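# Tuck chair under desk and park cart in bay

## Task

Slide the office chair fully under the desk so that it rests upright with every wheel on the floor; roll the utility cart into the yellow-taped bay so all four of its wheels sit inside the tape and none touch it; keep the desk roughly in its original spot with its load still on top and nothing overhanging its edges; the robot must not tip over or finish leaning; at the end, release everything and back away.

## Robot and tools

ROBOT. TidyBot++: a mobile base 0.54 m long, 0.50 m wide and 0.38 m tall on four powered casters, carrying a single seven-joint arm with a two-finger gripper. The shoulder sits 0.12 m ahead of the base centre at 0.68 m height. Segments: upper arm 0.42 m, forearm 0.31 m, hand 0.31 m. Two cameras: base_camera (fixed on the base) and wrist_camera (looks along the hand). At the start the arm is folded, hand pointing down, reaching up to 0.08 m past the base front.

FRAMES. Base frame: origin on the floor below the base centre, x ahead, y to the left, z up, metres. hand_pose and hand_target use this frame and mark the point between the finger pads; the hand's z axis runs along the fingers, and the fingers close along its y axis. Odometry frame: the base frame as it was when the scene began. base_odometry counts wheel turns only (slip is counted as travel); heading in rad, left positive, -3.142 to 3.142. base_tilt is in degrees, positive when leaning forward or right.

TOOL move. Every argument is optional; all but cameras and blocking form one action, whose motions start together.
- base: an object with any of translate_m (metres, forward +), strafe_m (metres, left +), rotate_rad (radians, counter-clockwise from above +). These are offsets from where the base stands when the command begins, measured along its axes at that moment. Ranges: translate_m and strafe_m -2 to 2, rotate_rad -6.3 to 6.3. A base motion is cut off after 14 s (time_out).
- joints: absolute targets by name, radians. joint_1_rad any angle (positive turns the arm clockwise seen from above, opposite to heading); joint_2_rad -2.249 to 2.249 (shoulder, 0 is upper arm vertical, positive leans forward); joint_3_rad any angle; joint_4_rad -2.579 to 2.579 (elbow, 0 straight); joint_5_rad any angle; joint_6_rad -2.099 to 2.099 (wrist); joint_7_rad any angle (hand roll). Unbounded joints take the short way round, so send steps under half a turn. gripper_pos 0 (open, about 85 mm gap) to 1 (closed); gap roughly 85 x (1 - gripper_pos) mm.
- target: one list of seven numbers, an absolute hand pose in the base frame: x, y, z in metres, then quaternion qw, qx, qy, qz. Alongside target, joints may only contain gripper_pos. To fix a miss, add (wanted position - hand_pose) to the previous target's x, y, z. To keep the hand still afterwards, resend hand_target, not hand_pose.
- speeds: caps for this action only: translate_m and strafe_m 0.05 to 0.5 m/s (give one value when both are used), rotate_rad 0.1 to 1.57 rad/s.
- cameras: list of base_camera, wrist_camera or all; omitted means all, [] means none.
- blocking: true/omitted returns when everything has stopped; false returns in about 0.5 s while motion continues. A later move replaces only the targets it names.

TOOL wait: seconds, 0 to 10; commands nothing new and returns the state and pictures, ending early once motions settle. wait(0) reports an ongoing non-blocking move under "earlier move".
TOOL stop: brakes all running motions; braked ones read "stopped" and may keep pressing on what they touch.
TOOL zoom_image: camera (base_camera or wrist_camera) and region [x0, y0, x1, y1] in pixels of that camera's last full image, origin top-left, at most 504 x 504.
TOOL finished_scene: scene, the number of the current scene. Irreversible; the goal must hold without the robot.

RESULTS. "move" reads done, or the worst status among motions. base_status, joint_status, hand_status: moving, done, off_target (rested away from target and may still push), contact_stop or time_out (unplanned stops; the target is dropped, and later calls in the same reply are skipped), not_followed (a safety check withheld the arm targets; "joint command not followed" or "pose unreachable" with a cause), torque_fault, limit_stop_at_motor_heat. Base "done" only means the wheels turned the commanded amount; a blocked base can report done while short. hand_status done means within 10 mm and 2 degrees. on_its_own lists motion you did not command. joint_positions gives angles; motor_effort gives percent of max torque with the peak in brackets; Motor temperatures lists one value per arm joint; "pictures" names the image order. "ARM HIT" flags a hard hit on the base or arm. A refused or invalid call, or an uncommanded stop, prevents later move/wait/finished_scene calls in that reply from running.

CAUTIONS. The arm does not avoid obstacles and keeps pushing when blocked; no check keeps it off the base. The robot can tip if the arm snags on something above about 0.6 m while the base moves, if a raised hand is pushed sideways, or if the stretched arm swings or reaches far over furniture; retract the arm or back off to recover. Torque limits: 104.5 N m for joints 1-4, 51.3 N m for 5-7; exceeding one freezes the arm 10 s. Motors heat when stretched, loaded or pushing; at 75 °C the arm sags and stops for 30-60 s. Held loads make the arm sink; do not resend the reading angle while holding. Avoid dropping things, releasing moving parts, slamming, hard pushes and overloading the gripper. A hand pointing down reaches at most about 0.94 m high, only near the base. Something may occasionally tug a held part or nudge loose items.

Each tool is called after "Request:" by a JSON object that holds its "name" and its "arguments", one argument or row to a line.

## Session

Request:
{"name": "move", "arguments": {

}}

Scene clock: 0.00 s.
Motor temperatures (°C): [37 37 34 35 51 42 45]
base_odometry: x=+0.000 y=+0.000 heading=+0.000
base_tilt: forward=+0.1 right=+0.8
base_status: not commanded
joint_positions: joint_1_rad=+0.030 joint_2_rad=-0.342 joint_3_rad=+3.183 joint_4_rad=-2.535 joint_5_rad=+0.005 joint_6_rad=-0.882 joint_7_rad=+1.610 gripper_pos=+0.000
joint_status: not commanded
motor_effort: joint_1_rad=-1 joint_2_rad=-2 joint_3_rad=-1 joint_4_rad=+15 joint_5_rad=+0 joint_6_rad=+1 joint_7_rad=+0
hand_pose: x=+0.2545 y=-0.0079 z=+0.5846 quat_wxyz=(-0.003, +0.999, -0.014, +0.034) (m; base frame)
hand_target: x=+0.2558 y=-0.0080 z=+0.5853 quat_wxyz=(-0.003, +0.999, -0.014, +0.035) (m; base frame)
hand_status: not commanded
pictures: base_camera, wrist_camera
camera_calibration:
wrist_camera: T_world_to_cam=[[-0.0545216, -0.997925, 0.0342596, -0.0193099], [-0.993814, 0.0509085, -0.0987005, 0.368701], [0.0967515, -0.039429, -0.994527, 0.686961], [0, 0, 0, 1]] pos_world=[0.298903, -0.0109536, 0.720254]

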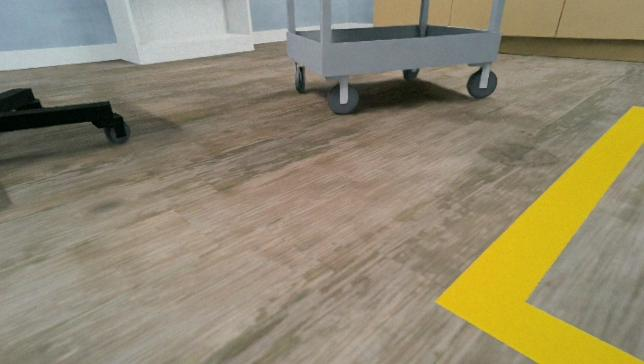

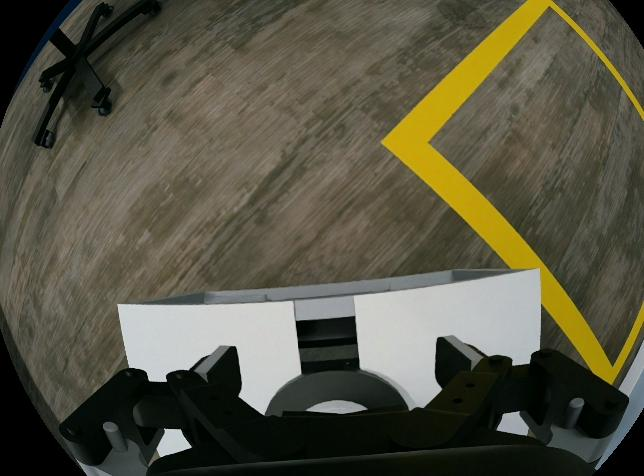

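Request:
{"name": "move", "arguments": {
  "joints": {"joint_6_rad":0.25}
}}

Request:
{"name": "move", "arguments": {
  "base": {"rotate_rad":0.9}
}}

Request:
{"name": "move", "arguments": {
  "base": {"rotate_rad":-1.7}
}}

Scene clock: 5.87 s.
Motor temperatures (°C): [37 37 34 35 51 42 45]
move: done
base_odometry: x=+0.000 y=+0.000 heading=+0.000
base_tilt: forward=+0.1 right=+0.8
base_status: not commanded
joint_positions: joint_1_rad=+0.030 joint_2_rad=-0.342 joint_3_rad=+3.183 joint_4_rad=-2.535 joint_5_rad=+0.005 joint_6_rad=+0.195 joint_7_rad=+1.610 gripper_pos=+0.000
joint_status: all done
motor_effort: joint_1_rad=-1(1) joint_2_rad=-6(6) joint_3_rad=+0(1) joint_4_rad=+19(20) joint_5_rad=+0(0) joint_6_rad=+9(9) joint_7_rad=+0(1)
hand_pose: x=+0.5164 y=-0.0269 z=+0.7663 quat_wxyz=(+0.024, +0.841, -0.014, +0.541) (m; base frame)
hand_target: x=+0.5237 y=-0.0276 z=+0.7835 quat_wxyz=(+0.026, +0.825, -0.014, +0.565) (m; base frame)
hand_status: not commanded
pictures: base_camera, wrist_camera
camera_calibration:
wrist_camera: T_world_to_cam=[[-0.0987906, -0.994886, 0.0210397, 0.00289216], [-0.384485, 0.0186605, -0.922943, 0.963981], [0.91783, -0.0992675, -0.384362, -0.0515954], [0, 0, 0, 1]] pos_world=[0.418277, -0.0202327, 0.869807]

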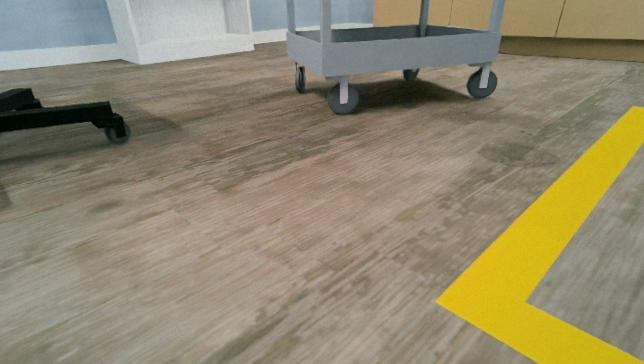

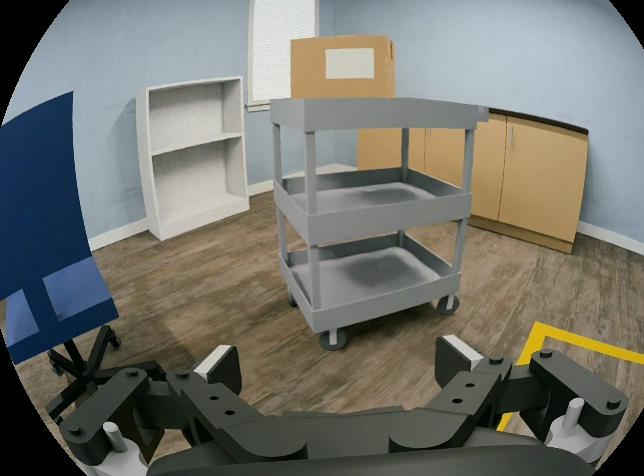

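Scene clock: 7.67 s.
Motor temperatures (°C): [37 37 34 35 51 42 45]
move: done
base_odometry: x=+0.000 y=+0.000 heading=+0.900
base_tilt: forward=+0.1 right=+0.8
base_status: done
joint_positions: joint_1_rad=+0.030 joint_2_rad=-0.342 joint_3_rad=+3.183 joint_4_rad=-2.535 joint_5_rad=+0.005 joint_6_rad=+0.196 joint_7_rad=+1.610 gripper_pos=+0.000
joint_status: not commanded
motor_effort: joint_1_rad=-1(2) joint_2_rad=-6(7) joint_3_rad=+0(2) joint_4_rad=+19(20) joint_5_rad=+0(1) joint_6_rad=+9(10) joint_7_rad=-1(1)
hand_pose: x=+0.5164 y=-0.0268 z=+0.7665 quat_wxyz=(+0.024, +0.841, -0.014, +0.541) (m; base frame)
hand_target: x=+0.5237 y=-0.0276 z=+0.7835 quat_wxyz=(+0.026, +0.825, -0.014, +0.565) (m; base frame)
hand_status: not commanded
pictures: base_camera, wrist_camera
camera_calibration:
wrist_camera: T_world_to_cam=[[-0.098577, -0.994907, 0.0210174, 0.00288905], [-0.383872, 0.0185321, -0.9232, 0.964067], [0.918109, -0.0990743, -0.383744, -0.0522112], [0, 0, 0, 1]] pos_world=[0.418299, -0.0201647, 0.869931]

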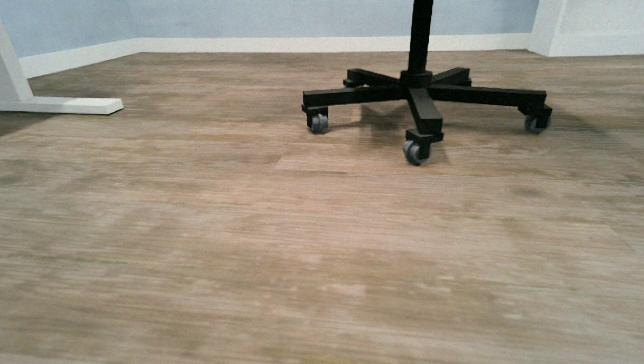

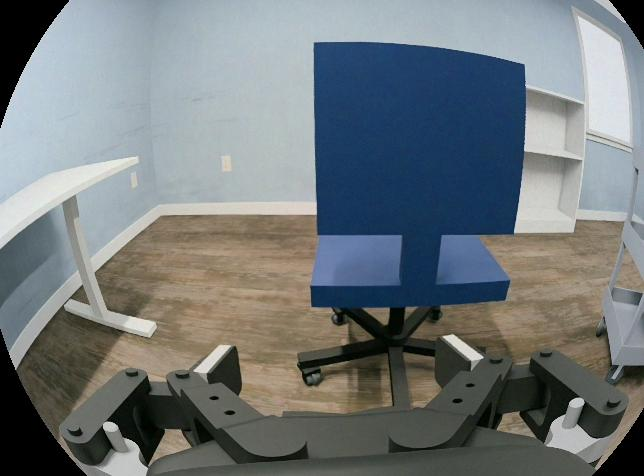

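Scene clock: 10.20 s.
Motor temperatures (°C): [37 37 34 35 51 42 45]
move: done
base_odometry: x=+0.000 y=+0.000 heading=-0.800
base_tilt: forward=+0.1 right=+0.8
base_status: done
joint_positions: joint_1_rad=+0.029 joint_2_rad=-0.342 joint_3_rad=+3.183 joint_4_rad=-2.535 joint_5_rad=+0.005 joint_6_rad=+0.196 joint_7_rad=+1.610 gripper_pos=+0.000
joint_status: not commanded
motor_effort: joint_1_rad=-1(2) joint_2_rad=-6(7) joint_3_rad=+0(1) joint_4_rad=+19(20) joint_5_rad=+0(1) joint_6_rad=+8(9) joint_7_rad=-1(1)
hand_pose: x=+0.5165 y=-0.0268 z=+0.7667 quat_wxyz=(+0.024, +0.840, -0.014, +0.541) (m; base frame)
hand_target: x=+0.5237 y=-0.0276 z=+0.7835 quat_wxyz=(+0.026, +0.825, -0.014, +0.565) (m; base frame)
hand_status: not commanded
pictures: base_camera, wrist_camera
camera_calibration:
wrist_camera: T_world_to_cam=[[-0.0984805, -0.994917, 0.0209951, 0.00289985], [-0.383257, 0.018449, -0.923457, 0.964153], [0.918377, -0.098989, -0.383126, -0.0528257], [0, 0, 0, 1]] pos_world=[0.418318, -0.0201317, 0.870055]

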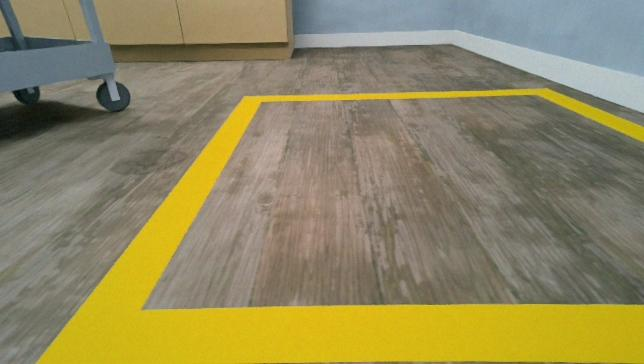

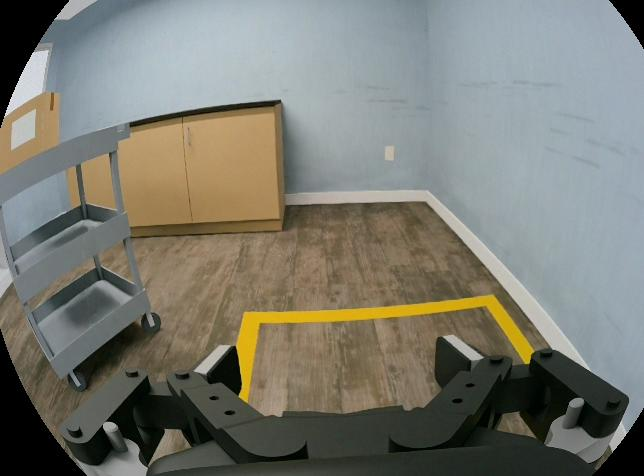

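Request:
{"name": "move", "arguments": {
  "base": {"rotate_rad":2.4}
}}

Request:
{"name": "move", "arguments": {
  "base": {"rotate_rad":0.6}
}}

Scene clock: 27.43 s.
Motor temperatures (°C): [37 36 34 35 51 42 45]
move: done
base_odometry: x=+0.000 y=+0.000 heading=+1.600
base_tilt: forward=+0.1 right=+0.8
base_status: done
joint_positions: joint_1_rad=+0.030 joint_2_rad=-0.342 joint_3_rad=+3.183 joint_4_rad=-2.535 joint_5_rad=+0.005 joint_6_rad=+0.197 joint_7_rad=+1.610 gripper_pos=+0.000
joint_status: not commanded
motor_effort: joint_1_rad=-1(2) joint_2_rad=-6(7) joint_3_rad=+0(2) joint_4_rad=+19(19) joint_5_rad=+0(1) joint_6_rad=+9(9) joint_7_rad=-1(1)
hand_pose: x=+0.5166 y=-0.0271 z=+0.7668 quat_wxyz=(+0.024, +0.840, -0.014, +0.541) (m; base frame)
hand_target: x=+0.5237 y=-0.0276 z=+0.7835 quat_wxyz=(+0.026, +0.825, -0.014, +0.565) (m; base frame)
hand_status: not commanded
pictures: base_camera, wrist_camera
camera_calibration:
wrist_camera: T_world_to_cam=[[-0.0992264, -0.994844, 0.020967, 0.00301359], [-0.382738, 0.0187076, -0.923667, 0.964221], [0.918513, -0.099677, -0.382621, -0.0533185], [0, 0, 0, 1]] pos_world=[0.418317, -0.0203549, 0.870156]

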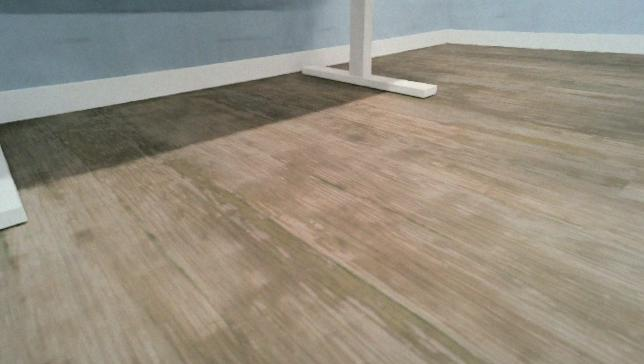

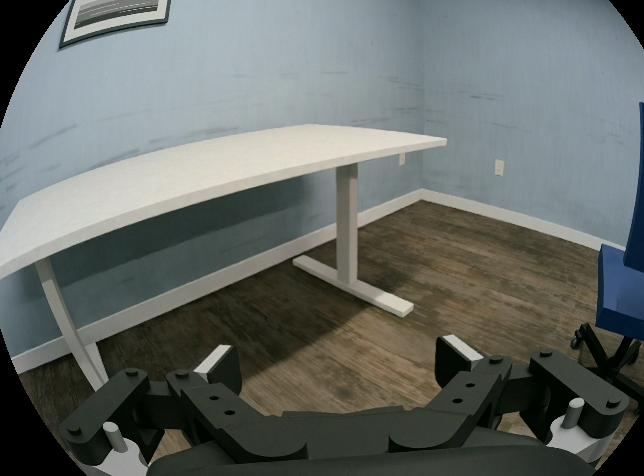

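Scene clock: 29.00 s.
Motor temperatures (°C): [37 36 34 36 51 42 45]
move: done
base_odometry: x=+0.000 y=+0.000 heading=+2.200
base_tilt: forward=+0.1 right=+0.8
base_status: done
joint_positions: joint_1_rad=+0.030 joint_2_rad=-0.342 joint_3_rad=+3.183 joint_4_rad=-2.535 joint_5_rad=+0.005 joint_6_rad=+0.197 joint_7_rad=+1.610 gripper_pos=+0.000
joint_status: not commanded
motor_effort: joint_1_rad=+0(2) joint_2_rad=-6(7) joint_3_rad=+0(2) joint_4_rad=+19(20) joint_5_rad=+0(1) joint_6_rad=+9(9) joint_7_rad=+0(1)
hand_pose: x=+0.5166 y=-0.0270 z=+0.7668 quat_wxyz=(+0.024, +0.840, -0.014, +0.541) (m; base frame)
hand_target: x=+0.5237 y=-0.0276 z=+0.7835 quat_wxyz=(+0.026, +0.825, -0.014, +0.565) (m; base frame)
hand_status: not commanded
pictures: base_camera, wrist_camera
camera_calibration:
wrist_camera: T_world_to_cam=[[-0.0989632, -0.99487, 0.020967, 0.00298228], [-0.382743, 0.0186064, -0.923667, 0.964222], [0.918539, -0.0994341, -0.382621, -0.0533217], [0, 0, 0, 1]] pos_world=[0.418323, -0.0202757, 0.870156]

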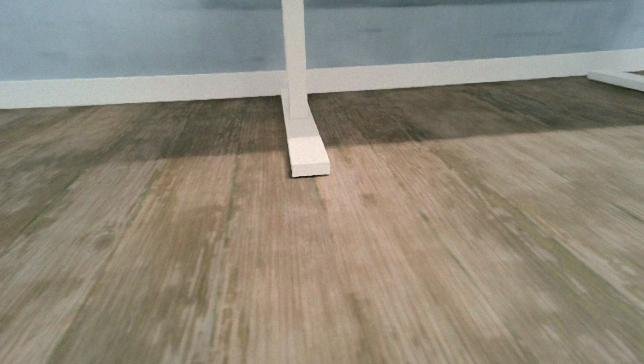

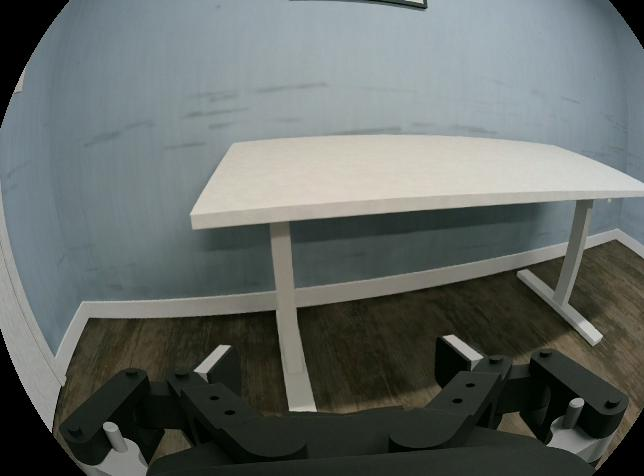

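Request:
{"name": "move", "arguments": {
  "base": {"rotate_rad":1.208},
  "joints": {"joint_6_rad":-0.95},
  "cameras": []
}}

Request:
{"name": "move", "arguments": {
  "base": {"translate_m":-0.68,"strafe_m":1.119},
  "cameras": []
}}

Request:
{"name": "move", "arguments": {
  "base": {"translate_m":-0.785,"strafe_m":0.732},
  "cameras": []
}}

Request:
{"name": "move", "arguments": {
  "base": {"translate_m":-0.82,"strafe_m":-0.347}
}}

Request:
{"name": "move", "arguments": {
  "base": {"translate_m":-0.09,"strafe_m":-0.743}
}}

Scene clock: 65.20 s.
Motor temperatures (°C): [37 36 33 36 51 42 44]
move: done
base_odometry: x=+0.000 y=+0.000 heading=-2.876
base_tilt: forward=+0.1 right=+0.8
base_status: done
joint_positions: joint_1_rad=+0.030 joint_2_rad=-0.342 joint_3_rad=+3.183 joint_4_rad=-2.535 joint_5_rad=+0.005 joint_6_rad=-0.901 joint_7_rad=+1.610 gripper_pos=+0.000
joint_status: all done
motor_effort: joint_1_rad=-1(2) joint_2_rad=-2(6) joint_3_rad=+0(1) joint_4_rad=+15(19) joint_5_rad=+0(1) joint_6_rad=+1(9) joint_7_rad=+0(1)
hand_pose: x=+0.2486 y=-0.0076 z=+0.5843 quat_wxyz=(-0.003, +1.000, -0.014, +0.024) (m; base frame)
hand_target: x=+0.2346 y=-0.0066 z=+0.5846 quat_wxyz=(-0.005, +1.000, -0.013, +0.001) (m; base frame)
hand_status: not commanded
pictures: none
No camera images: "cameras" was empty.

Scene clock: 68.60 s.
Motor temperatures (°C): [37 36 33 36 51 42 44]
move: done
base_odometry: x=+0.950 y=-0.901 heading=-2.875
base_tilt: forward=+0.1 right=+0.8
base_status: done
joint_positions: joint_1_rad=+0.030 joint_2_rad=-0.342 joint_3_rad=+3.183 joint_4_rad=-2.535 joint_5_rad=+0.005 joint_6_rad=-0.904 joint_7_rad=+1.610 gripper_pos=+0.000
joint_status: not commanded
motor_effort: joint_1_rad=-1(1) joint_2_rad=-2(4) joint_3_rad=+0(1) joint_4_rad=+15(16) joint_5_rad=+0(1) joint_6_rad=+1(2) joint_7_rad=+0(1)
hand_pose: x=+0.2474 y=-0.0075 z=+0.5842 quat_wxyz=(-0.004, +1.000, -0.014, +0.022) (m; base frame)
hand_target: x=+0.2346 y=-0.0066 z=+0.5846 quat_wxyz=(-0.005, +1.000, -0.013, +0.001) (m; base frame)
hand_status: not commanded
pictures: none
No camera images: "cameras" was empty.

Scene clock: 74.57 s.
Motor temperatures (°C): [37 36 33 36 51 42 44]
move: time_out
base_odometry: x=+1.765 y=-1.329 heading=-2.869
base_tilt: forward=+0.1 right=+0.8
base_status: translate_m time_out (by the wheels' count: -0.673 of -0.785); strafe_m time_out (by the wheels' count: +0.628 of +0.732)
joint_positions: joint_1_rad=+0.029 joint_2_rad=-0.347 joint_3_rad=+3.179 joint_4_rad=-2.544 joint_5_rad=+0.002 joint_6_rad=-0.920 joint_7_rad=+1.610 gripper_pos=+0.000
joint_status: not commanded
motor_effort: joint_1_rad=-1(2) joint_2_rad=-2(22) joint_3_rad=+0(9) joint_4_rad=+14(29) joint_5_rad=+0(6) joint_6_rad=+1(9) joint_7_rad=+1(1)
hand_pose: x=+0.2385 y=-0.0056 z=+0.5821 quat_wxyz=(-0.005, +1.000, -0.012, +0.012) (m; base frame)
hand_target: x=+0.2346 y=-0.0066 z=+0.5846 quat_wxyz=(-0.005, +1.000, -0.013, +0.001) (m; base frame)
hand_status: not commanded
pictures: none
No camera images: "cameras" was empty.

not run: a stop that you did not command came earlier in this reply.

not run: a stop that you did not command came earlier in this reply.

Request:
{"name": "move", "arguments": {
  "joints": {"joint_6_rad":0.25}
}}

Request:
{"name": "move", "arguments": {
  "base": {"rotate_rad":-1.1}
}}

Scene clock: 80.07 s.
Motor temperatures (°C): [37 36 33 36 51 42 44]
move: done
base_odometry: x=+1.765 y=-1.329 heading=-2.869
base_tilt: forward=+0.1 right=+0.8
base_status: not commanded
joint_positions: joint_1_rad=+0.029 joint_2_rad=-0.347 joint_3_rad=+3.179 joint_4_rad=-2.543 joint_5_rad=+0.002 joint_6_rad=+0.195 joint_7_rad=+1.610 gripper_pos=+0.000
joint_status: all done
motor_effort: joint_1_rad=-1(1) joint_2_rad=-6(6) joint_3_rad=+0(1) joint_4_rad=+19(19) joint_5_rad=+0(0) joint_6_rad=+9(10) joint_7_rad=+0(1)
hand_pose: x=+0.5133 y=-0.0249 z=+0.7634 quat_wxyz=(+0.023, +0.842, -0.013, +0.539) (m; base frame)
hand_target: x=+0.5237 y=-0.0276 z=+0.7835 quat_wxyz=(+0.026, +0.825, -0.014, +0.565) (m; base frame)
hand_status: not commanded
pictures: base_camera, wrist_camera
camera_calibration:
wrist_camera: T_world_to_cam=[[-0.0959591, -0.995189, 0.0197506, 0.00417942], [-0.388124, 0.0191377, -0.921409, 0.960813], [0.916598, -0.0960832, -0.388093, -0.0461089], [0, 0, 0, 1]] pos_world=[0.415579, -0.0186587, 0.867324]

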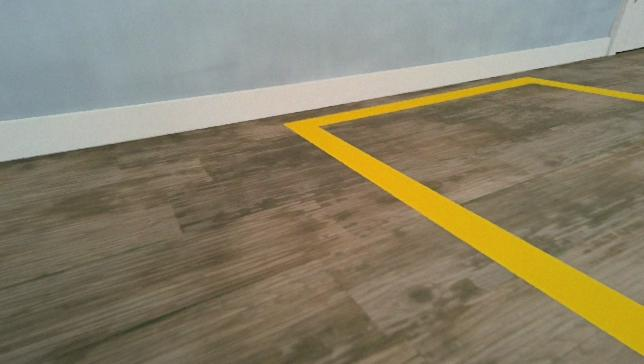

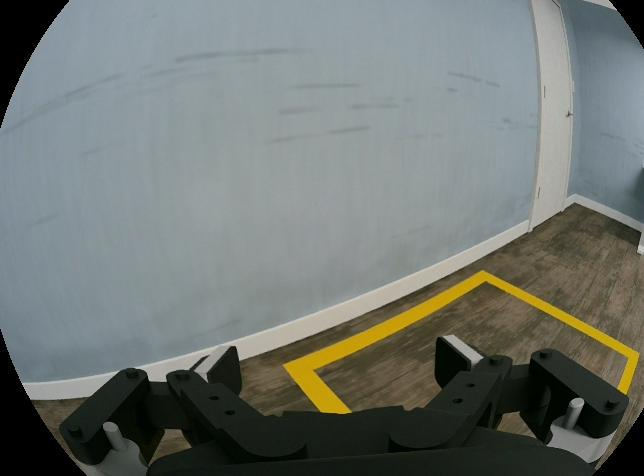

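Scene clock: 82.10 s.
Motor temperatures (°C): [37 36 33 36 51 42 44]
move: done
base_odometry: x=+1.765 y=-1.329 heading=+2.314
base_tilt: forward=+0.1 right=+0.8
base_status: done
joint_positions: joint_1_rad=+0.029 joint_2_rad=-0.347 joint_3_rad=+3.179 joint_4_rad=-2.543 joint_5_rad=+0.002 joint_6_rad=+0.196 joint_7_rad=+1.610 gripper_pos=+0.000
joint_status: not commanded
motor_effort: joint_1_rad=-1(2) joint_2_rad=-6(8) joint_3_rad=+0(2) joint_4_rad=+19(20) joint_5_rad=+0(1) joint_6_rad=+8(9) joint_7_rad=+0(1)
hand_pose: x=+0.5134 y=-0.0249 z=+0.7637 quat_wxyz=(+0.023, +0.842, -0.013, +0.539) (m; base frame)
hand_target: x=+0.5237 y=-0.0276 z=+0.7835 quat_wxyz=(+0.026, +0.825, -0.014, +0.565) (m; base frame)
hand_status: not commanded
pictures: base_camera, wrist_camera
camera_calibration:
wrist_camera: T_world_to_cam=[[-0.0960711, -0.995179, 0.0197124, 0.00422774], [-0.387338, 0.0191345, -0.921739, 0.960927], [0.916919, -0.0961879, -0.387309, -0.0468852], [0, 0, 0, 1]] pos_world=[0.4156, -0.0186893, 0.867482]

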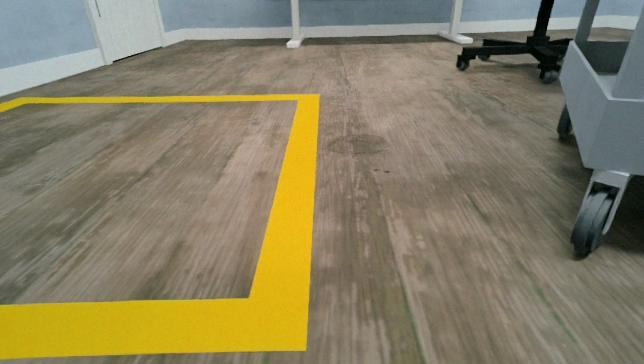

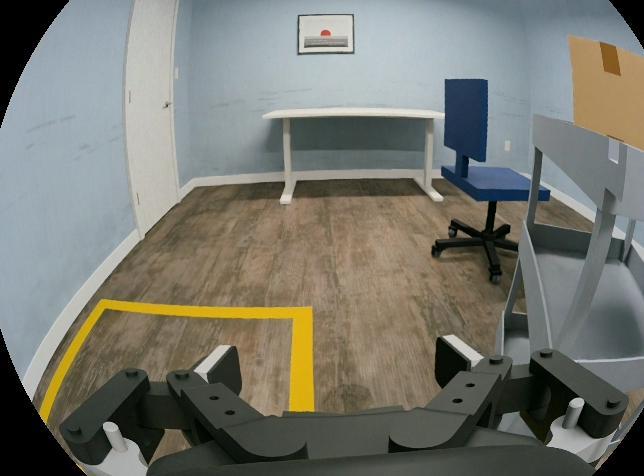

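Request:
{"name": "move", "arguments": {
  "base": {"rotate_rad":1.094},
  "joints": {"joint_6_rad":-0.95},
  "cameras": []
}}

Request:
{"name": "move", "arguments": {
  "base": {"translate_m":-0.552,"strafe_m":0.068},
  "cameras": []
}}

Request:
{"name": "move", "arguments": {
  "base": {"translate_m":-0.54,"strafe_m":-0.268}
}}

Request:
{"name": "move", "arguments": {
  "base": {"translate_m":-0.02,"strafe_m":-0.896}
}}

Request:
{"name": "move", "arguments": {
  "joints": {"joint_6_rad":0.25}
}}

Scene clock: 93.83 s.
Motor temperatures (°C): [37 36 33 36 50 42 44]
move: done
base_odometry: x=+1.765 y=-1.329 heading=-2.875
base_tilt: forward=+0.1 right=+0.8
base_status: done
joint_positions: joint_1_rad=+0.029 joint_2_rad=-0.346 joint_3_rad=+3.179 joint_4_rad=-2.543 joint_5_rad=+0.002 joint_6_rad=-0.901 joint_7_rad=+1.610 gripper_pos=+0.000
joint_status: all done
motor_effort: joint_1_rad=-1(2) joint_2_rad=-1(6) joint_3_rad=+0(1) joint_4_rad=+14(19) joint_5_rad=+0(1) joint_6_rad=+2(9) joint_7_rad=-1(1)
hand_pose: x=+0.2449 y=-0.0060 z=+0.5826 quat_wxyz=(-0.004, +1.000, -0.012, +0.022) (m; base frame)
hand_target: x=+0.2346 y=-0.0066 z=+0.5846 quat_wxyz=(-0.005, +1.000, -0.013, +0.001) (m; base frame)
hand_status: not commanded
pictures: none
No camera images: "cameras" was empty.

Scene clock: 98.43 s.
Motor temperatures (°C): [37 36 33 36 50 42 44]
move: time_out
base_odometry: x=+2.313 y=-1.250 heading=-2.873
base_tilt: forward=+0.1 right=+0.8
base_status: translate_m time_out (by the wheels' count: -0.550 of -0.552); strafe_m time_out (by the wheels' count: +0.068 of +0.068)
joint_positions: joint_1_rad=+0.030 joint_2_rad=-0.349 joint_3_rad=+3.179 joint_4_rad=-2.545 joint_5_rad=+0.002 joint_6_rad=-0.917 joint_7_rad=+1.610 gripper_pos=+0.000
joint_status: not commanded
motor_effort: joint_1_rad=-1(3) joint_2_rad=-2(13) joint_3_rad=+1(6) joint_4_rad=+14(24) joint_5_rad=+0(4) joint_6_rad=+0(6) joint_7_rad=+0(1)
hand_pose: x=+0.2394 y=-0.0056 z=+0.5822 quat_wxyz=(-0.005, +1.000, -0.012, +0.015) (m; base frame)
hand_target: x=+0.2346 y=-0.0066 z=+0.5846 quat_wxyz=(-0.005, +1.000, -0.013, +0.001) (m; base frame)
hand_status: not commanded
pictures: none
No camera images: "cameras" was empty.

not run: a stop that you did not command came earlier in this reply.

not run: a stop that you did not command came earlier in this reply.

not run: a stop that you did not command came earlier in this reply.

Request:
{"name": "move", "arguments": {
  "joints": {"joint_1_rad":2.4,"joint_6_rad":0.1},
  "cameras": ["wrist_camera"]
}}

Request:
{"name": "move", "arguments": {
  "joints": {"joint_1_rad":-2.6,"joint_6_rad":0.1},
  "cameras": ["wrist_camera"]
}}

Request:
{"name": "move", "arguments": {
  "joints": {"joint_1_rad":0.9}
}}

Scene clock: 106.73 s.
Motor temperatures (°C): [37 36 33 36 50 42 44]
move: done
base_odometry: x=+2.313 y=-1.250 heading=-2.873
base_tilt: forward=+0.1 right=+0.8
base_status: not commanded
joint_positions: joint_1_rad=+2.387 joint_2_rad=-0.349 joint_3_rad=+3.179 joint_4_rad=-2.545 joint_5_rad=+0.002 joint_6_rad=+0.041 joint_7_rad=+1.610 gripper_pos=+0.000
joint_status: all done
motor_effort: joint_1_rad=+0(2) joint_2_rad=-6(6) joint_3_rad=+0(1) joint_4_rad=+18(19) joint_5_rad=+0(1) joint_6_rad=+8(9) joint_7_rad=+0(1)
hand_pose: x=-0.1596 y=-0.2453 z=+0.7216 quat_wxyz=(+0.444, +0.324, -0.819, +0.163) (m; base frame)
hand_target: x=-0.1748 y=-0.2497 z=+0.7413 quat_wxyz=(+0.473, +0.312, -0.807, +0.168) (m; base frame)
hand_status: not commanded
pictures: wrist_camera
camera_calibration:
wrist_camera: T_world_to_cam=[[-0.638285, 0.769419, 0.0242275, 0.0641273], [0.390583, 0.350814, -0.851102, 0.820213], [-0.663353, -0.533782, -0.524441, 0.272077], [0, 0, 0, 1]] pos_world=[-0.0989463, -0.191853, 0.839219]

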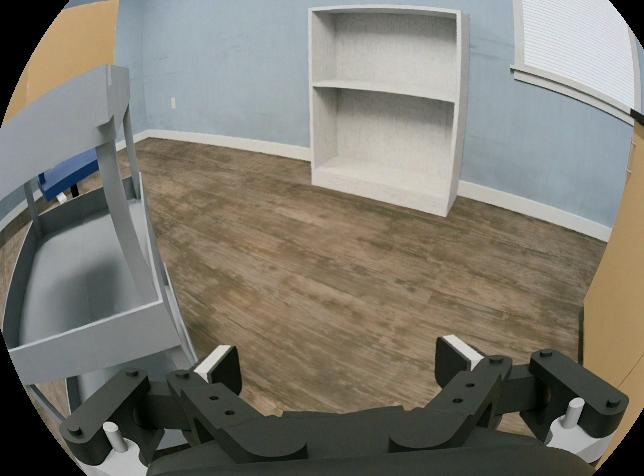

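Scene clock: 109.27 s.
Motor temperatures (°C): [37 36 33 36 50 42 44]
move: done
base_odometry: x=+2.313 y=-1.250 heading=-2.873
base_tilt: forward=+0.1 right=+0.8
base_status: not commanded
joint_positions: joint_1_rad=+3.671 joint_2_rad=-0.349 joint_3_rad=+3.179 joint_4_rad=-2.545 joint_5_rad=+0.002 joint_6_rad=+0.045 joint_7_rad=+1.610 gripper_pos=+0.000
joint_status: all done
motor_effort: joint_1_rad=-1(2) joint_2_rad=-6(6) joint_3_rad=+0(1) joint_4_rad=+18(19) joint_5_rad=+0(0) joint_6_rad=+8(10) joint_7_rad=+0(1)
hand_pose: x=-0.1958 y=+0.1980 z=+0.7227 quat_wxyz=(+0.455, -0.230, -0.849, -0.136) (m; base frame)
hand_target: x=-0.2038 y=+0.2110 z=+0.7413 quat_wxyz=(+0.479, -0.232, -0.833, -0.148) (m; base frame)
hand_status: not commanded
pictures: wrist_camera
camera_calibration:
wrist_camera: T_world_to_cam=[[0.556926, 0.830212, 0.024106, -0.0779771], [0.444056, -0.273105, -0.853363, 0.815458], [-0.701889, 0.485964, -0.52076, 0.273122], [0, 0, 0, 1]] pos_world=[-0.12698, 0.154716, 0.839992]

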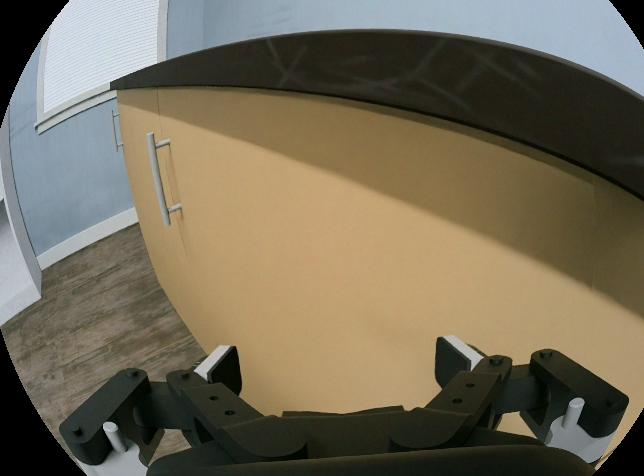

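Scene clock: 112.93 s.
Motor temperatures (°C): [37 36 33 36 50 42 44]
move: done
base_odometry: x=+2.313 y=-1.250 heading=-2.873
base_tilt: forward=+0.1 right=+0.8
base_status: not commanded
joint_positions: joint_1_rad=+0.913 joint_2_rad=-0.349 joint_3_rad=+3.179 joint_4_rad=-2.545 joint_5_rad=+0.002 joint_6_rad=+0.046 joint_7_rad=+1.610 gripper_pos=+0.000
joint_status: all done
motor_effort: joint_1_rad=-1(2) joint_2_rad=-6(6) joint_3_rad=+0(1) joint_4_rad=+19(19) joint_5_rad=+0(0) joint_6_rad=+8(9) joint_7_rad=+0(1)
hand_pose: x=+0.3369 y=-0.3016 z=+0.7230 quat_wxyz=(+0.221, +0.789, -0.388, +0.421) (m; base frame)
hand_target: x=+0.3473 y=-0.3108 z=+0.7413 quat_wxyz=(+0.231, +0.778, -0.377, +0.445) (m; base frame)
hand_status: not commanded
pictures: base_camera, wrist_camera
camera_calibration:
wrist_camera: T_world_to_cam=[[-0.827287, -0.561263, 0.0240785, 0.0867727], [-0.309005, 0.418834, -0.85387, 0.905433], [0.469161, -0.713836, -0.519928, 0.132968], [0, 0, 0, 1]] pos_world=[0.289186, -0.235606, 0.840167]

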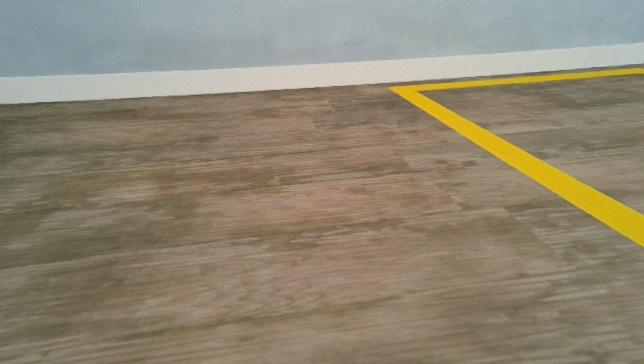

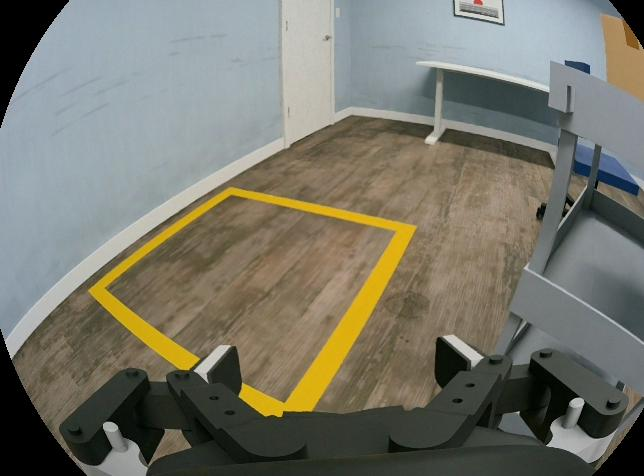

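Request:
{"name": "move", "arguments": {
  "base": {"translate_m":0.1},
  "joints": {"joint_1_rad":0.03,"joint_6_rad":-0.95},
  "cameras": []
}}

Request:
{"name": "move", "arguments": {
  "base": {"rotate_rad":0.33},
  "cameras": []
}}

Request:
{"name": "move", "arguments": {
  "base": {"translate_m":-1.1},
  "cameras": []
}}

Request:
{"name": "move", "arguments": {
  "base": {"strafe_m":-0.85},
  "cameras": []
}}

Request:
{"name": "move", "arguments": {
  "base": {"rotate_rad":-0.33},
  "joints": {"joint_6_rad":0.25}
}}

Scene clock: 123.30 s.
Motor temperatures (°C): [37 36 33 36 50 42 44]
move: done
base_odometry: x=+2.217 y=-1.277 heading=-2.873
base_tilt: forward=+0.1 right=+0.8
base_status: done
joint_positions: joint_1_rad=+0.043 joint_2_rad=-0.348 joint_3_rad=+3.179 joint_4_rad=-2.545 joint_5_rad=+0.002 joint_6_rad=-0.897 joint_7_rad=+1.610 gripper_pos=+0.000
joint_status: all done
motor_effort: joint_1_rad=-1(3) joint_2_rad=-1(7) joint_3_rad=+0(2) joint_4_rad=+15(19) joint_5_rad=+0(0) joint_6_rad=+1(9) joint_7_rad=+0(1)
hand_pose: x=+0.2454 y=-0.0076 z=+0.5824 quat_wxyz=(-0.004, +1.000, -0.019, +0.024) (m; base frame)
hand_target: x=+0.2346 y=-0.0067 z=+0.5846 quat_wxyz=(-0.005, +1.000, -0.013, +0.001) (m; base frame)
hand_status: not commanded
pictures: none
No camera images: "cameras" was empty.

Scene clock: 124.50 s.
Motor temperatures (°C): [37 36 33 36 50 42 44]
move: done
base_odometry: x=+2.217 y=-1.277 heading=-2.543
base_tilt: forward=+0.2 right=+0.8
base_status: done
joint_positions: joint_1_rad=+0.041 joint_2_rad=-0.348 joint_3_rad=+3.179 joint_4_rad=-2.545 joint_5_rad=+0.002 joint_6_rad=-0.899 joint_7_rad=+1.610 gripper_pos=+0.000
joint_status: not commanded
motor_effort: joint_1_rad=-1(1) joint_2_rad=-1(2) joint_3_rad=+0(1) joint_4_rad=+14(15) joint_5_rad=+0(1) joint_6_rad=+1(2) joint_7_rad=+1(1)
hand_pose: x=+0.2447 y=-0.0073 z=+0.5824 quat_wxyz=(-0.004, +1.000, -0.018, +0.023) (m; base frame)
hand_target: x=+0.2346 y=-0.0067 z=+0.5846 quat_wxyz=(-0.005, +1.000, -0.013, +0.001) (m; base frame)
hand_status: not commanded
pictures: none
No camera images: "cameras" was empty.

Scene clock: 127.70 s.
Motor temperatures (°C): [37 36 33 36 50 42 44]
move: done
base_odometry: x=+3.126 y=-0.657 heading=-2.542
base_tilt: forward=+0.1 right=+0.8
base_status: done
joint_positions: joint_1_rad=+0.041 joint_2_rad=-0.347 joint_3_rad=+3.179 joint_4_rad=-2.545 joint_5_rad=+0.002 joint_6_rad=-0.905 joint_7_rad=+1.610 gripper_pos=+0.000
joint_status: not commanded
motor_effort: joint_1_rad=-1(2) joint_2_rad=-1(4) joint_3_rad=+0(1) joint_4_rad=+14(16) joint_5_rad=+0(0) joint_6_rad=+1(2) joint_7_rad=+0(1)
hand_pose: x=+0.2427 y=-0.0072 z=+0.5822 quat_wxyz=(-0.004, +1.000, -0.018, +0.020) (m; base frame)
hand_target: x=+0.2346 y=-0.0067 z=+0.5846 quat_wxyz=(-0.005, +1.000, -0.013, +0.001) (m; base frame)
hand_status: not commanded
pictures: none
No camera images: "cameras" was empty.

Scene clock: 130.50 s.
Motor temperatures (°C): [37 36 33 36 50 42 44]
move: done
base_odometry: x=+2.646 y=+0.045 heading=-2.542
base_tilt: forward=+0.2 right=+0.8
base_status: done
joint_positions: joint_1_rad=+0.041 joint_2_rad=-0.347 joint_3_rad=+3.179 joint_4_rad=-2.545 joint_5_rad=+0.002 joint_6_rad=-0.905 joint_7_rad=+1.610 gripper_pos=+0.000
joint_status: not commanded
motor_effort: joint_1_rad=-1(1) joint_2_rad=-2(2) joint_3_rad=+0(1) joint_4_rad=+14(15) joint_5_rad=+0(1) joint_6_rad=+1(2) joint_7_rad=+1(1)
hand_pose: x=+0.2427 y=-0.0072 z=+0.5822 quat_wxyz=(-0.004, +1.000, -0.018, +0.020) (m; base frame)
hand_target: x=+0.2346 y=-0.0067 z=+0.5846 quat_wxyz=(-0.005, +1.000, -0.013, +0.001) (m; base frame)
hand_status: not commanded
pictures: none
No camera images: "cameras" was empty.

Scene clock: 132.70 s.
Motor temperatures (°C): [37 36 33 36 50 42 44]
move: done
base_odometry: x=+2.646 y=+0.045 heading=-2.872
base_tilt: forward=+0.1 right=+0.8
base_status: done
joint_positions: joint_1_rad=+0.032 joint_2_rad=-0.328 joint_3_rad=+3.180 joint_4_rad=-2.550 joint_5_rad=+0.001 joint_6_rad=+0.192 joint_7_rad=+1.610 gripper_pos=+0.000
joint_status: all done
motor_effort: joint_1_rad=-1(3) joint_2_rad=-6(9) joint_3_rad=+0(6) joint_4_rad=+19(28) joint_5_rad=+0(3) joint_6_rad=+9(28) joint_7_rad=+0(3)
hand_pose: x=+0.5119 y=-0.0264 z=+0.7515 quat_wxyz=(+0.023, +0.849, -0.015, +0.527) (m; base frame)
hand_target: x=+0.5237 y=-0.0276 z=+0.7835 quat_wxyz=(+0.026, +0.825, -0.014, +0.565) (m; base frame)
hand_status: not commanded
pictures: base_camera, wrist_camera
camera_calibration:
wrist_camera: T_world_to_cam=[[-0.0998509, -0.994799, 0.0201085, 0.00448293], [-0.414291, 0.0231923, -0.909849, 0.954147], [0.904651, -0.09918, -0.414452, -0.0238314], [0, 0, 0, 1]] pos_world=[0.417301, -0.0200329, 0.858163]

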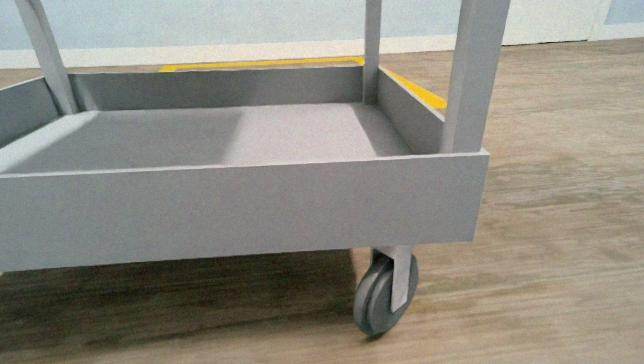

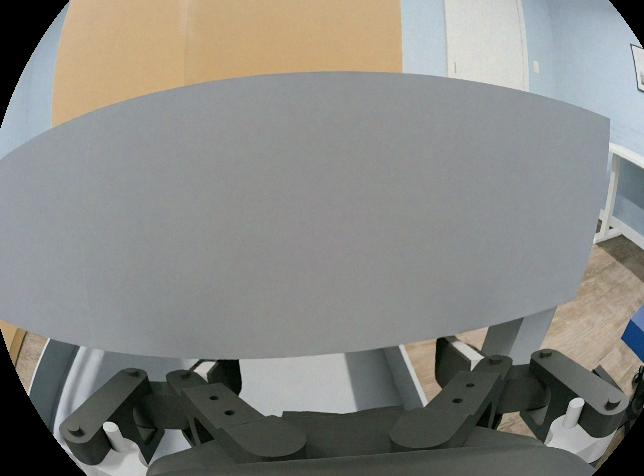

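Request:
{"name": "move", "arguments": {
  "joints": {"joint_6_rad":-0.95},
  "cameras": []
}}

Request:
{"name": "move", "arguments": {
  "joints": {"joint_1_rad":1.57},
  "base": {"strafe_m":0.2}
}}

Request:
{"name": "move", "arguments": {
  "base": {"translate_m":0.8},
  "speeds": {"translate_m":0.12}
}}

Scene clock: 151.20 s.
Motor temperatures (°C): [36 36 33 36 50 42 44]
move: done
base_odometry: x=+2.646 y=+0.045 heading=-2.872
base_tilt: forward=+0.1 right=+0.8
base_status: not commanded
joint_positions: joint_1_rad=+0.032 joint_2_rad=-0.328 joint_3_rad=+3.180 joint_4_rad=-2.548 joint_5_rad=+0.001 joint_6_rad=-0.901 joint_7_rad=+1.610 gripper_pos=+0.000
joint_status: all done
motor_effort: joint_1_rad=-1(1) joint_2_rad=-2(6) joint_3_rad=+0(1) joint_4_rad=+14(19) joint_5_rad=+0(0) joint_6_rad=+1(9) joint_7_rad=+1(1)
hand_pose: x=+0.2405 y=-0.0060 z=+0.5790 quat_wxyz=(-0.005, +1.000, -0.015, +0.011) (m; base frame)
hand_target: x=+0.2346 y=-0.0067 z=+0.5846 quat_wxyz=(-0.005, +1.000, -0.013, +0.001) (m; base frame)
hand_status: not commanded
pictures: none
No camera images: "cameras" was empty.

Scene clock: 153.97 s.
Motor temperatures (°C): [36 36 33 36 50 42 44]
move: done
base_odometry: x=+2.699 y=-0.148 heading=-2.873
base_tilt: forward=+0.1 right=+0.8
base_status: done
joint_positions: joint_1_rad=+1.557 joint_2_rad=-0.329 joint_3_rad=+3.180 joint_4_rad=-2.548 joint_5_rad=+0.001 joint_6_rad=-0.902 joint_7_rad=+1.610 gripper_pos=+0.000
joint_status: all done
motor_effort: joint_1_rad=-1(2) joint_2_rad=-2(2) joint_3_rad=+0(1) joint_4_rad=+14(15) joint_5_rad=+0(1) joint_6_rad=+1(2) joint_7_rad=+0(1)
hand_pose: x=+0.1186 y=-0.1215 z=+0.5791 quat_wxyz=(+0.003, +0.713, -0.701, +0.011) (m; base frame)
hand_target: x=+0.1159 y=-0.1157 z=+0.5846 quat_wxyz=(-0.003, +0.708, -0.706, +0.004) (m; base frame)
hand_status: not commanded
pictures: base_camera, wrist_camera
camera_calibration:
wrist_camera: T_world_to_cam=[[-0.999457, 0.00887428, 0.031725, 0.095956], [0.00720949, 0.99861, -0.05221, 0.208391], [-0.0321443, -0.0519529, -0.998132, 0.70593], [0, 0, 0, 1]] pos_world=[0.117093, -0.172278, 0.712447]

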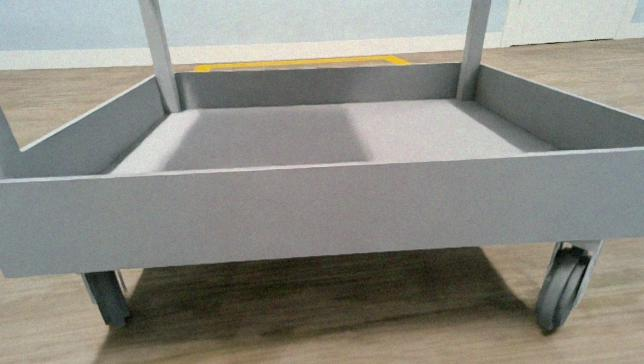

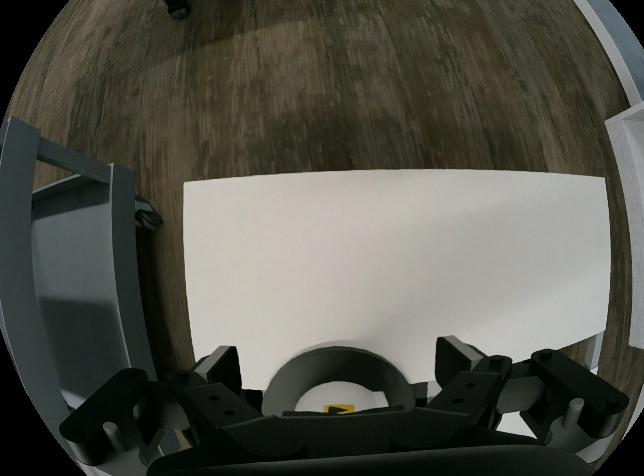

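Scene clock: 161.23 s.
Motor temperatures (°C): [36 36 33 36 50 42 44]
move: done
base_odometry: x=+1.928 y=-0.360 heading=-2.873
base_tilt: forward=+0.2 right=+0.8
base_status: done
joint_positions: joint_1_rad=+1.558 joint_2_rad=-0.329 joint_3_rad=+3.180 joint_4_rad=-2.548 joint_5_rad=+0.001 joint_6_rad=-0.903 joint_7_rad=+1.610 gripper_pos=+0.000
joint_status: not commanded
motor_effort: joint_1_rad=-1(1) joint_2_rad=-2(3) joint_3_rad=+0(1) joint_4_rad=+14(15) joint_5_rad=+0(1) joint_6_rad=+1(2) joint_7_rad=+0(1)
hand_pose: x=+0.1184 y=-0.1210 z=+0.5791 quat_wxyz=(+0.003, +0.712, -0.702, +0.011) (m; base frame)
hand_target: x=+0.1159 y=-0.1157 z=+0.5846 quat_wxyz=(-0.003, +0.708, -0.706, +0.004) (m; base frame)
hand_status: not commanded
pictures: base_camera, wrist_camera
camera_calibration:
wrist_camera: T_world_to_cam=[[-0.999444, 0.0103437, 0.0316941, 0.0959719], [0.00871896, 0.998662, -0.0509794, 0.20704], [-0.032179, -0.0506747, -0.998197, 0.706184], [0, 0, 0, 1]] pos_world=[0.116838, -0.17197, 0.712424]

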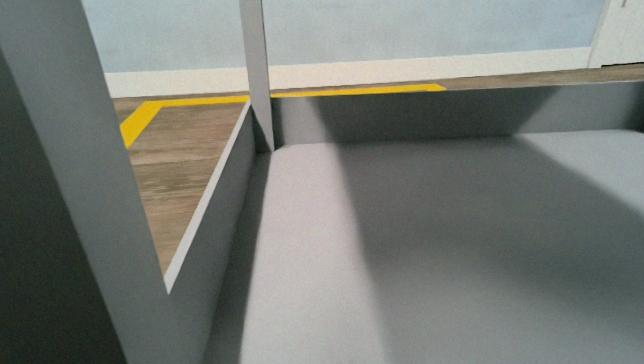

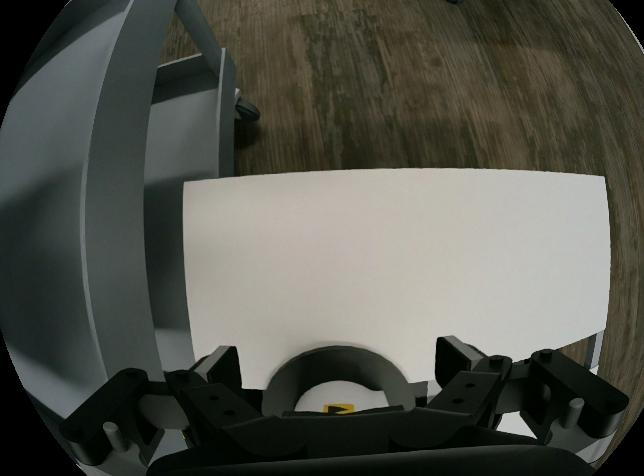

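Request:
{"name": "move", "arguments": {
  "base": {"translate_m":-0.25},
  "cameras": []
}}

Request:
{"name": "move", "arguments": {
  "base": {"strafe_m":-0.22}
}}

Scene clock: 172.53 s.
Motor temperatures (°C): [36 36 33 36 50 42 44]
move: done
base_odometry: x=+2.169 y=-0.294 heading=-2.872
base_tilt: forward=+0.1 right=+0.8
base_status: done
joint_positions: joint_1_rad=+1.559 joint_2_rad=-0.329 joint_3_rad=+3.180 joint_4_rad=-2.548 joint_5_rad=+0.001 joint_6_rad=-0.904 joint_7_rad=+1.610 gripper_pos=+0.000
joint_status: not commanded
motor_effort: joint_1_rad=+0(1) joint_2_rad=-2(3) joint_3_rad=+0(1) joint_4_rad=+14(14) joint_5_rad=+0(1) joint_6_rad=+1(2) joint_7_rad=+0(1)
hand_pose: x=+0.1184 y=-0.1210 z=+0.5791 quat_wxyz=(+0.003, +0.712, -0.702, +0.011) (m; base frame)
hand_target: x=+0.1159 y=-0.1157 z=+0.5846 quat_wxyz=(-0.003, +0.708, -0.706, +0.004) (m; base frame)
hand_status: not commanded
pictures: none
No camera images: "cameras" was empty.

Scene clock: 174.20 s.
Motor temperatures (°C): [36 36 33 36 50 42 44]
move: done
base_odometry: x=+2.111 y=-0.081 heading=-2.873
base_tilt: forward=+0.1 right=+0.8
base_status: done
joint_positions: joint_1_rad=+1.559 joint_2_rad=-0.331 joint_3_rad=+3.180 joint_4_rad=-2.548 joint_5_rad=+0.001 joint_6_rad=-0.906 joint_7_rad=+1.610 gripper_pos=+0.000
joint_status: not commanded
motor_effort: joint_1_rad=-1(1) joint_2_rad=-2(4) joint_3_rad=+0(1) joint_4_rad=+14(15) joint_5_rad=+0(0) joint_6_rad=+1(2) joint_7_rad=+0(2)
hand_pose: x=+0.1184 y=-0.1208 z=+0.5795 quat_wxyz=(+0.003, +0.712, -0.702, +0.011) (m; base frame)
hand_target: x=+0.1159 y=-0.1157 z=+0.5846 quat_wxyz=(-0.003, +0.708, -0.706, +0.004) (m; base frame)
hand_status: not commanded
pictures: base_camera, wrist_camera
camera_calibration:
wrist_camera: T_world_to_cam=[[-0.999444, 0.0105525, 0.031619, 0.0960129], [0.00890927, 0.998625, -0.0516686, 0.207246], [-0.0321208, -0.0513582, -0.998164, 0.706476], [0, 0, 0, 1]] pos_world=[0.116806, -0.17169, 0.712851]

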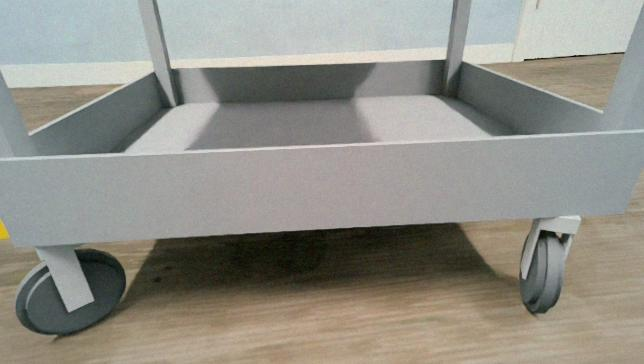

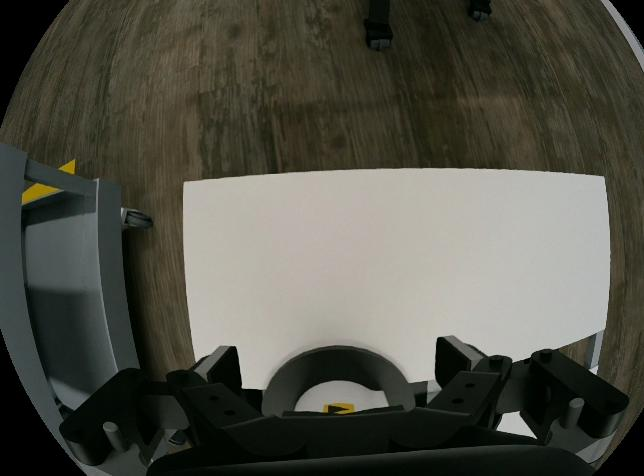

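Request:
{"name": "move", "arguments": {
  "base": {"rotate_rad":0.2},
  "cameras": []
}}

Request:
{"name": "move", "arguments": {
  "base": {"strafe_m":-0.16},
  "cameras": []
}}

Request:
{"name": "move", "arguments": {
  "base": {"translate_m":0.8},
  "speeds": {"translate_m":0.12}
}}

Scene clock: 180.90 s.
Motor temperatures (°C): [36 36 33 36 50 42 44]
move: done
base_odometry: x=+2.111 y=-0.081 heading=-2.672
base_tilt: forward=+0.1 right=+0.8
base_status: done
joint_positions: joint_1_rad=+1.559 joint_2_rad=-0.331 joint_3_rad=+3.180 joint_4_rad=-2.548 joint_5_rad=+0.001 joint_6_rad=-0.906 joint_7_rad=+1.610 gripper_pos=+0.000
joint_status: not commanded
motor_effort: joint_1_rad=-1(2) joint_2_rad=-2(2) joint_3_rad=+0(1) joint_4_rad=+14(15) joint_5_rad=+0(0) joint_6_rad=+1(1) joint_7_rad=+1(1)
hand_pose: x=+0.1183 y=-0.1208 z=+0.5795 quat_wxyz=(+0.003, +0.712, -0.702, +0.011) (m; base frame)
hand_target: x=+0.1159 y=-0.1157 z=+0.5846 quat_wxyz=(-0.003, +0.708, -0.706, +0.004) (m; base frame)
hand_status: not commanded
pictures: none
No camera images: "cameras" was empty.

Scene clock: 182.33 s.
Motor temperatures (°C): [36 36 33 36 50 42 44]
move: done
base_odometry: x=+2.038 y=+0.062 heading=-2.671
base_tilt: forward=+0.1 right=+0.8
base_status: done
joint_positions: joint_1_rad=+1.559 joint_2_rad=-0.333 joint_3_rad=+3.180 joint_4_rad=-2.547 joint_5_rad=+0.001 joint_6_rad=-0.907 joint_7_rad=+1.610 gripper_pos=+0.000
joint_status: not commanded
motor_effort: joint_1_rad=-1(1) joint_2_rad=-2(4) joint_3_rad=-1(1) joint_4_rad=+14(16) joint_5_rad=+0(0) joint_6_rad=+1(3) joint_7_rad=+0(1)
hand_pose: x=+0.1183 y=-0.1211 z=+0.5799 quat_wxyz=(+0.004, +0.712, -0.702, +0.011) (m; base frame)
hand_target: x=+0.1159 y=-0.1157 z=+0.5846 quat_wxyz=(-0.003, +0.708, -0.706, +0.004) (m; base frame)
hand_status: not commanded
pictures: none
No camera images: "cameras" was empty.

Scene clock: 189.57 s.
Motor temperatures (°C): [36 36 33 36 50 42 44]
move: done
base_odometry: x=+1.325 y=-0.301 heading=-2.671
base_tilt: forward=+0.1 right=+0.8
base_status: done
joint_positions: joint_1_rad=+1.559 joint_2_rad=-0.333 joint_3_rad=+3.180 joint_4_rad=-2.547 joint_5_rad=+0.001 joint_6_rad=-0.907 joint_7_rad=+1.610 gripper_pos=+0.000
joint_status: not commanded
motor_effort: joint_1_rad=-1(1) joint_2_rad=-2(3) joint_3_rad=+0(1) joint_4_rad=+14(15) joint_5_rad=+0(1) joint_6_rad=+0(2) joint_7_rad=-1(1)
hand_pose: x=+0.1183 y=-0.1211 z=+0.5800 quat_wxyz=(+0.004, +0.712, -0.702, +0.011) (m; base frame)
hand_target: x=+0.1159 y=-0.1157 z=+0.5846 quat_wxyz=(-0.003, +0.708, -0.706, +0.004) (m; base frame)
hand_status: not commanded
pictures: base_camera, wrist_camera
camera_calibration:
wrist_camera: T_world_to_cam=[[-0.99944, 0.0110576, 0.0315721, 0.0960287], [0.00937562, 0.998554, -0.0529342, 0.20816], [-0.0321118, -0.0526086, -0.998099, 0.706752], [0, 0, 0, 1]] pos_world=[0.116718, -0.171739, 0.713395]

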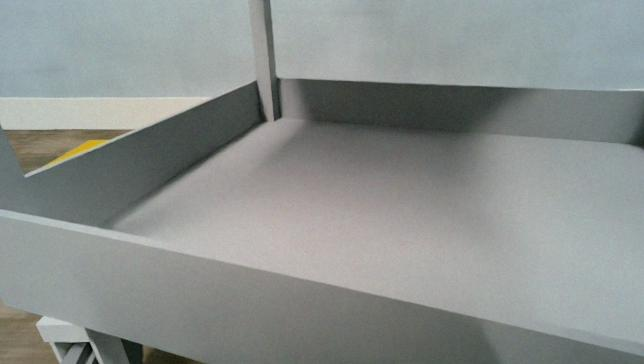

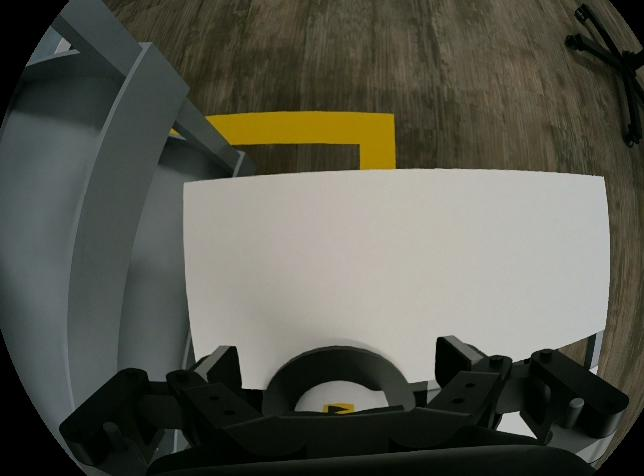

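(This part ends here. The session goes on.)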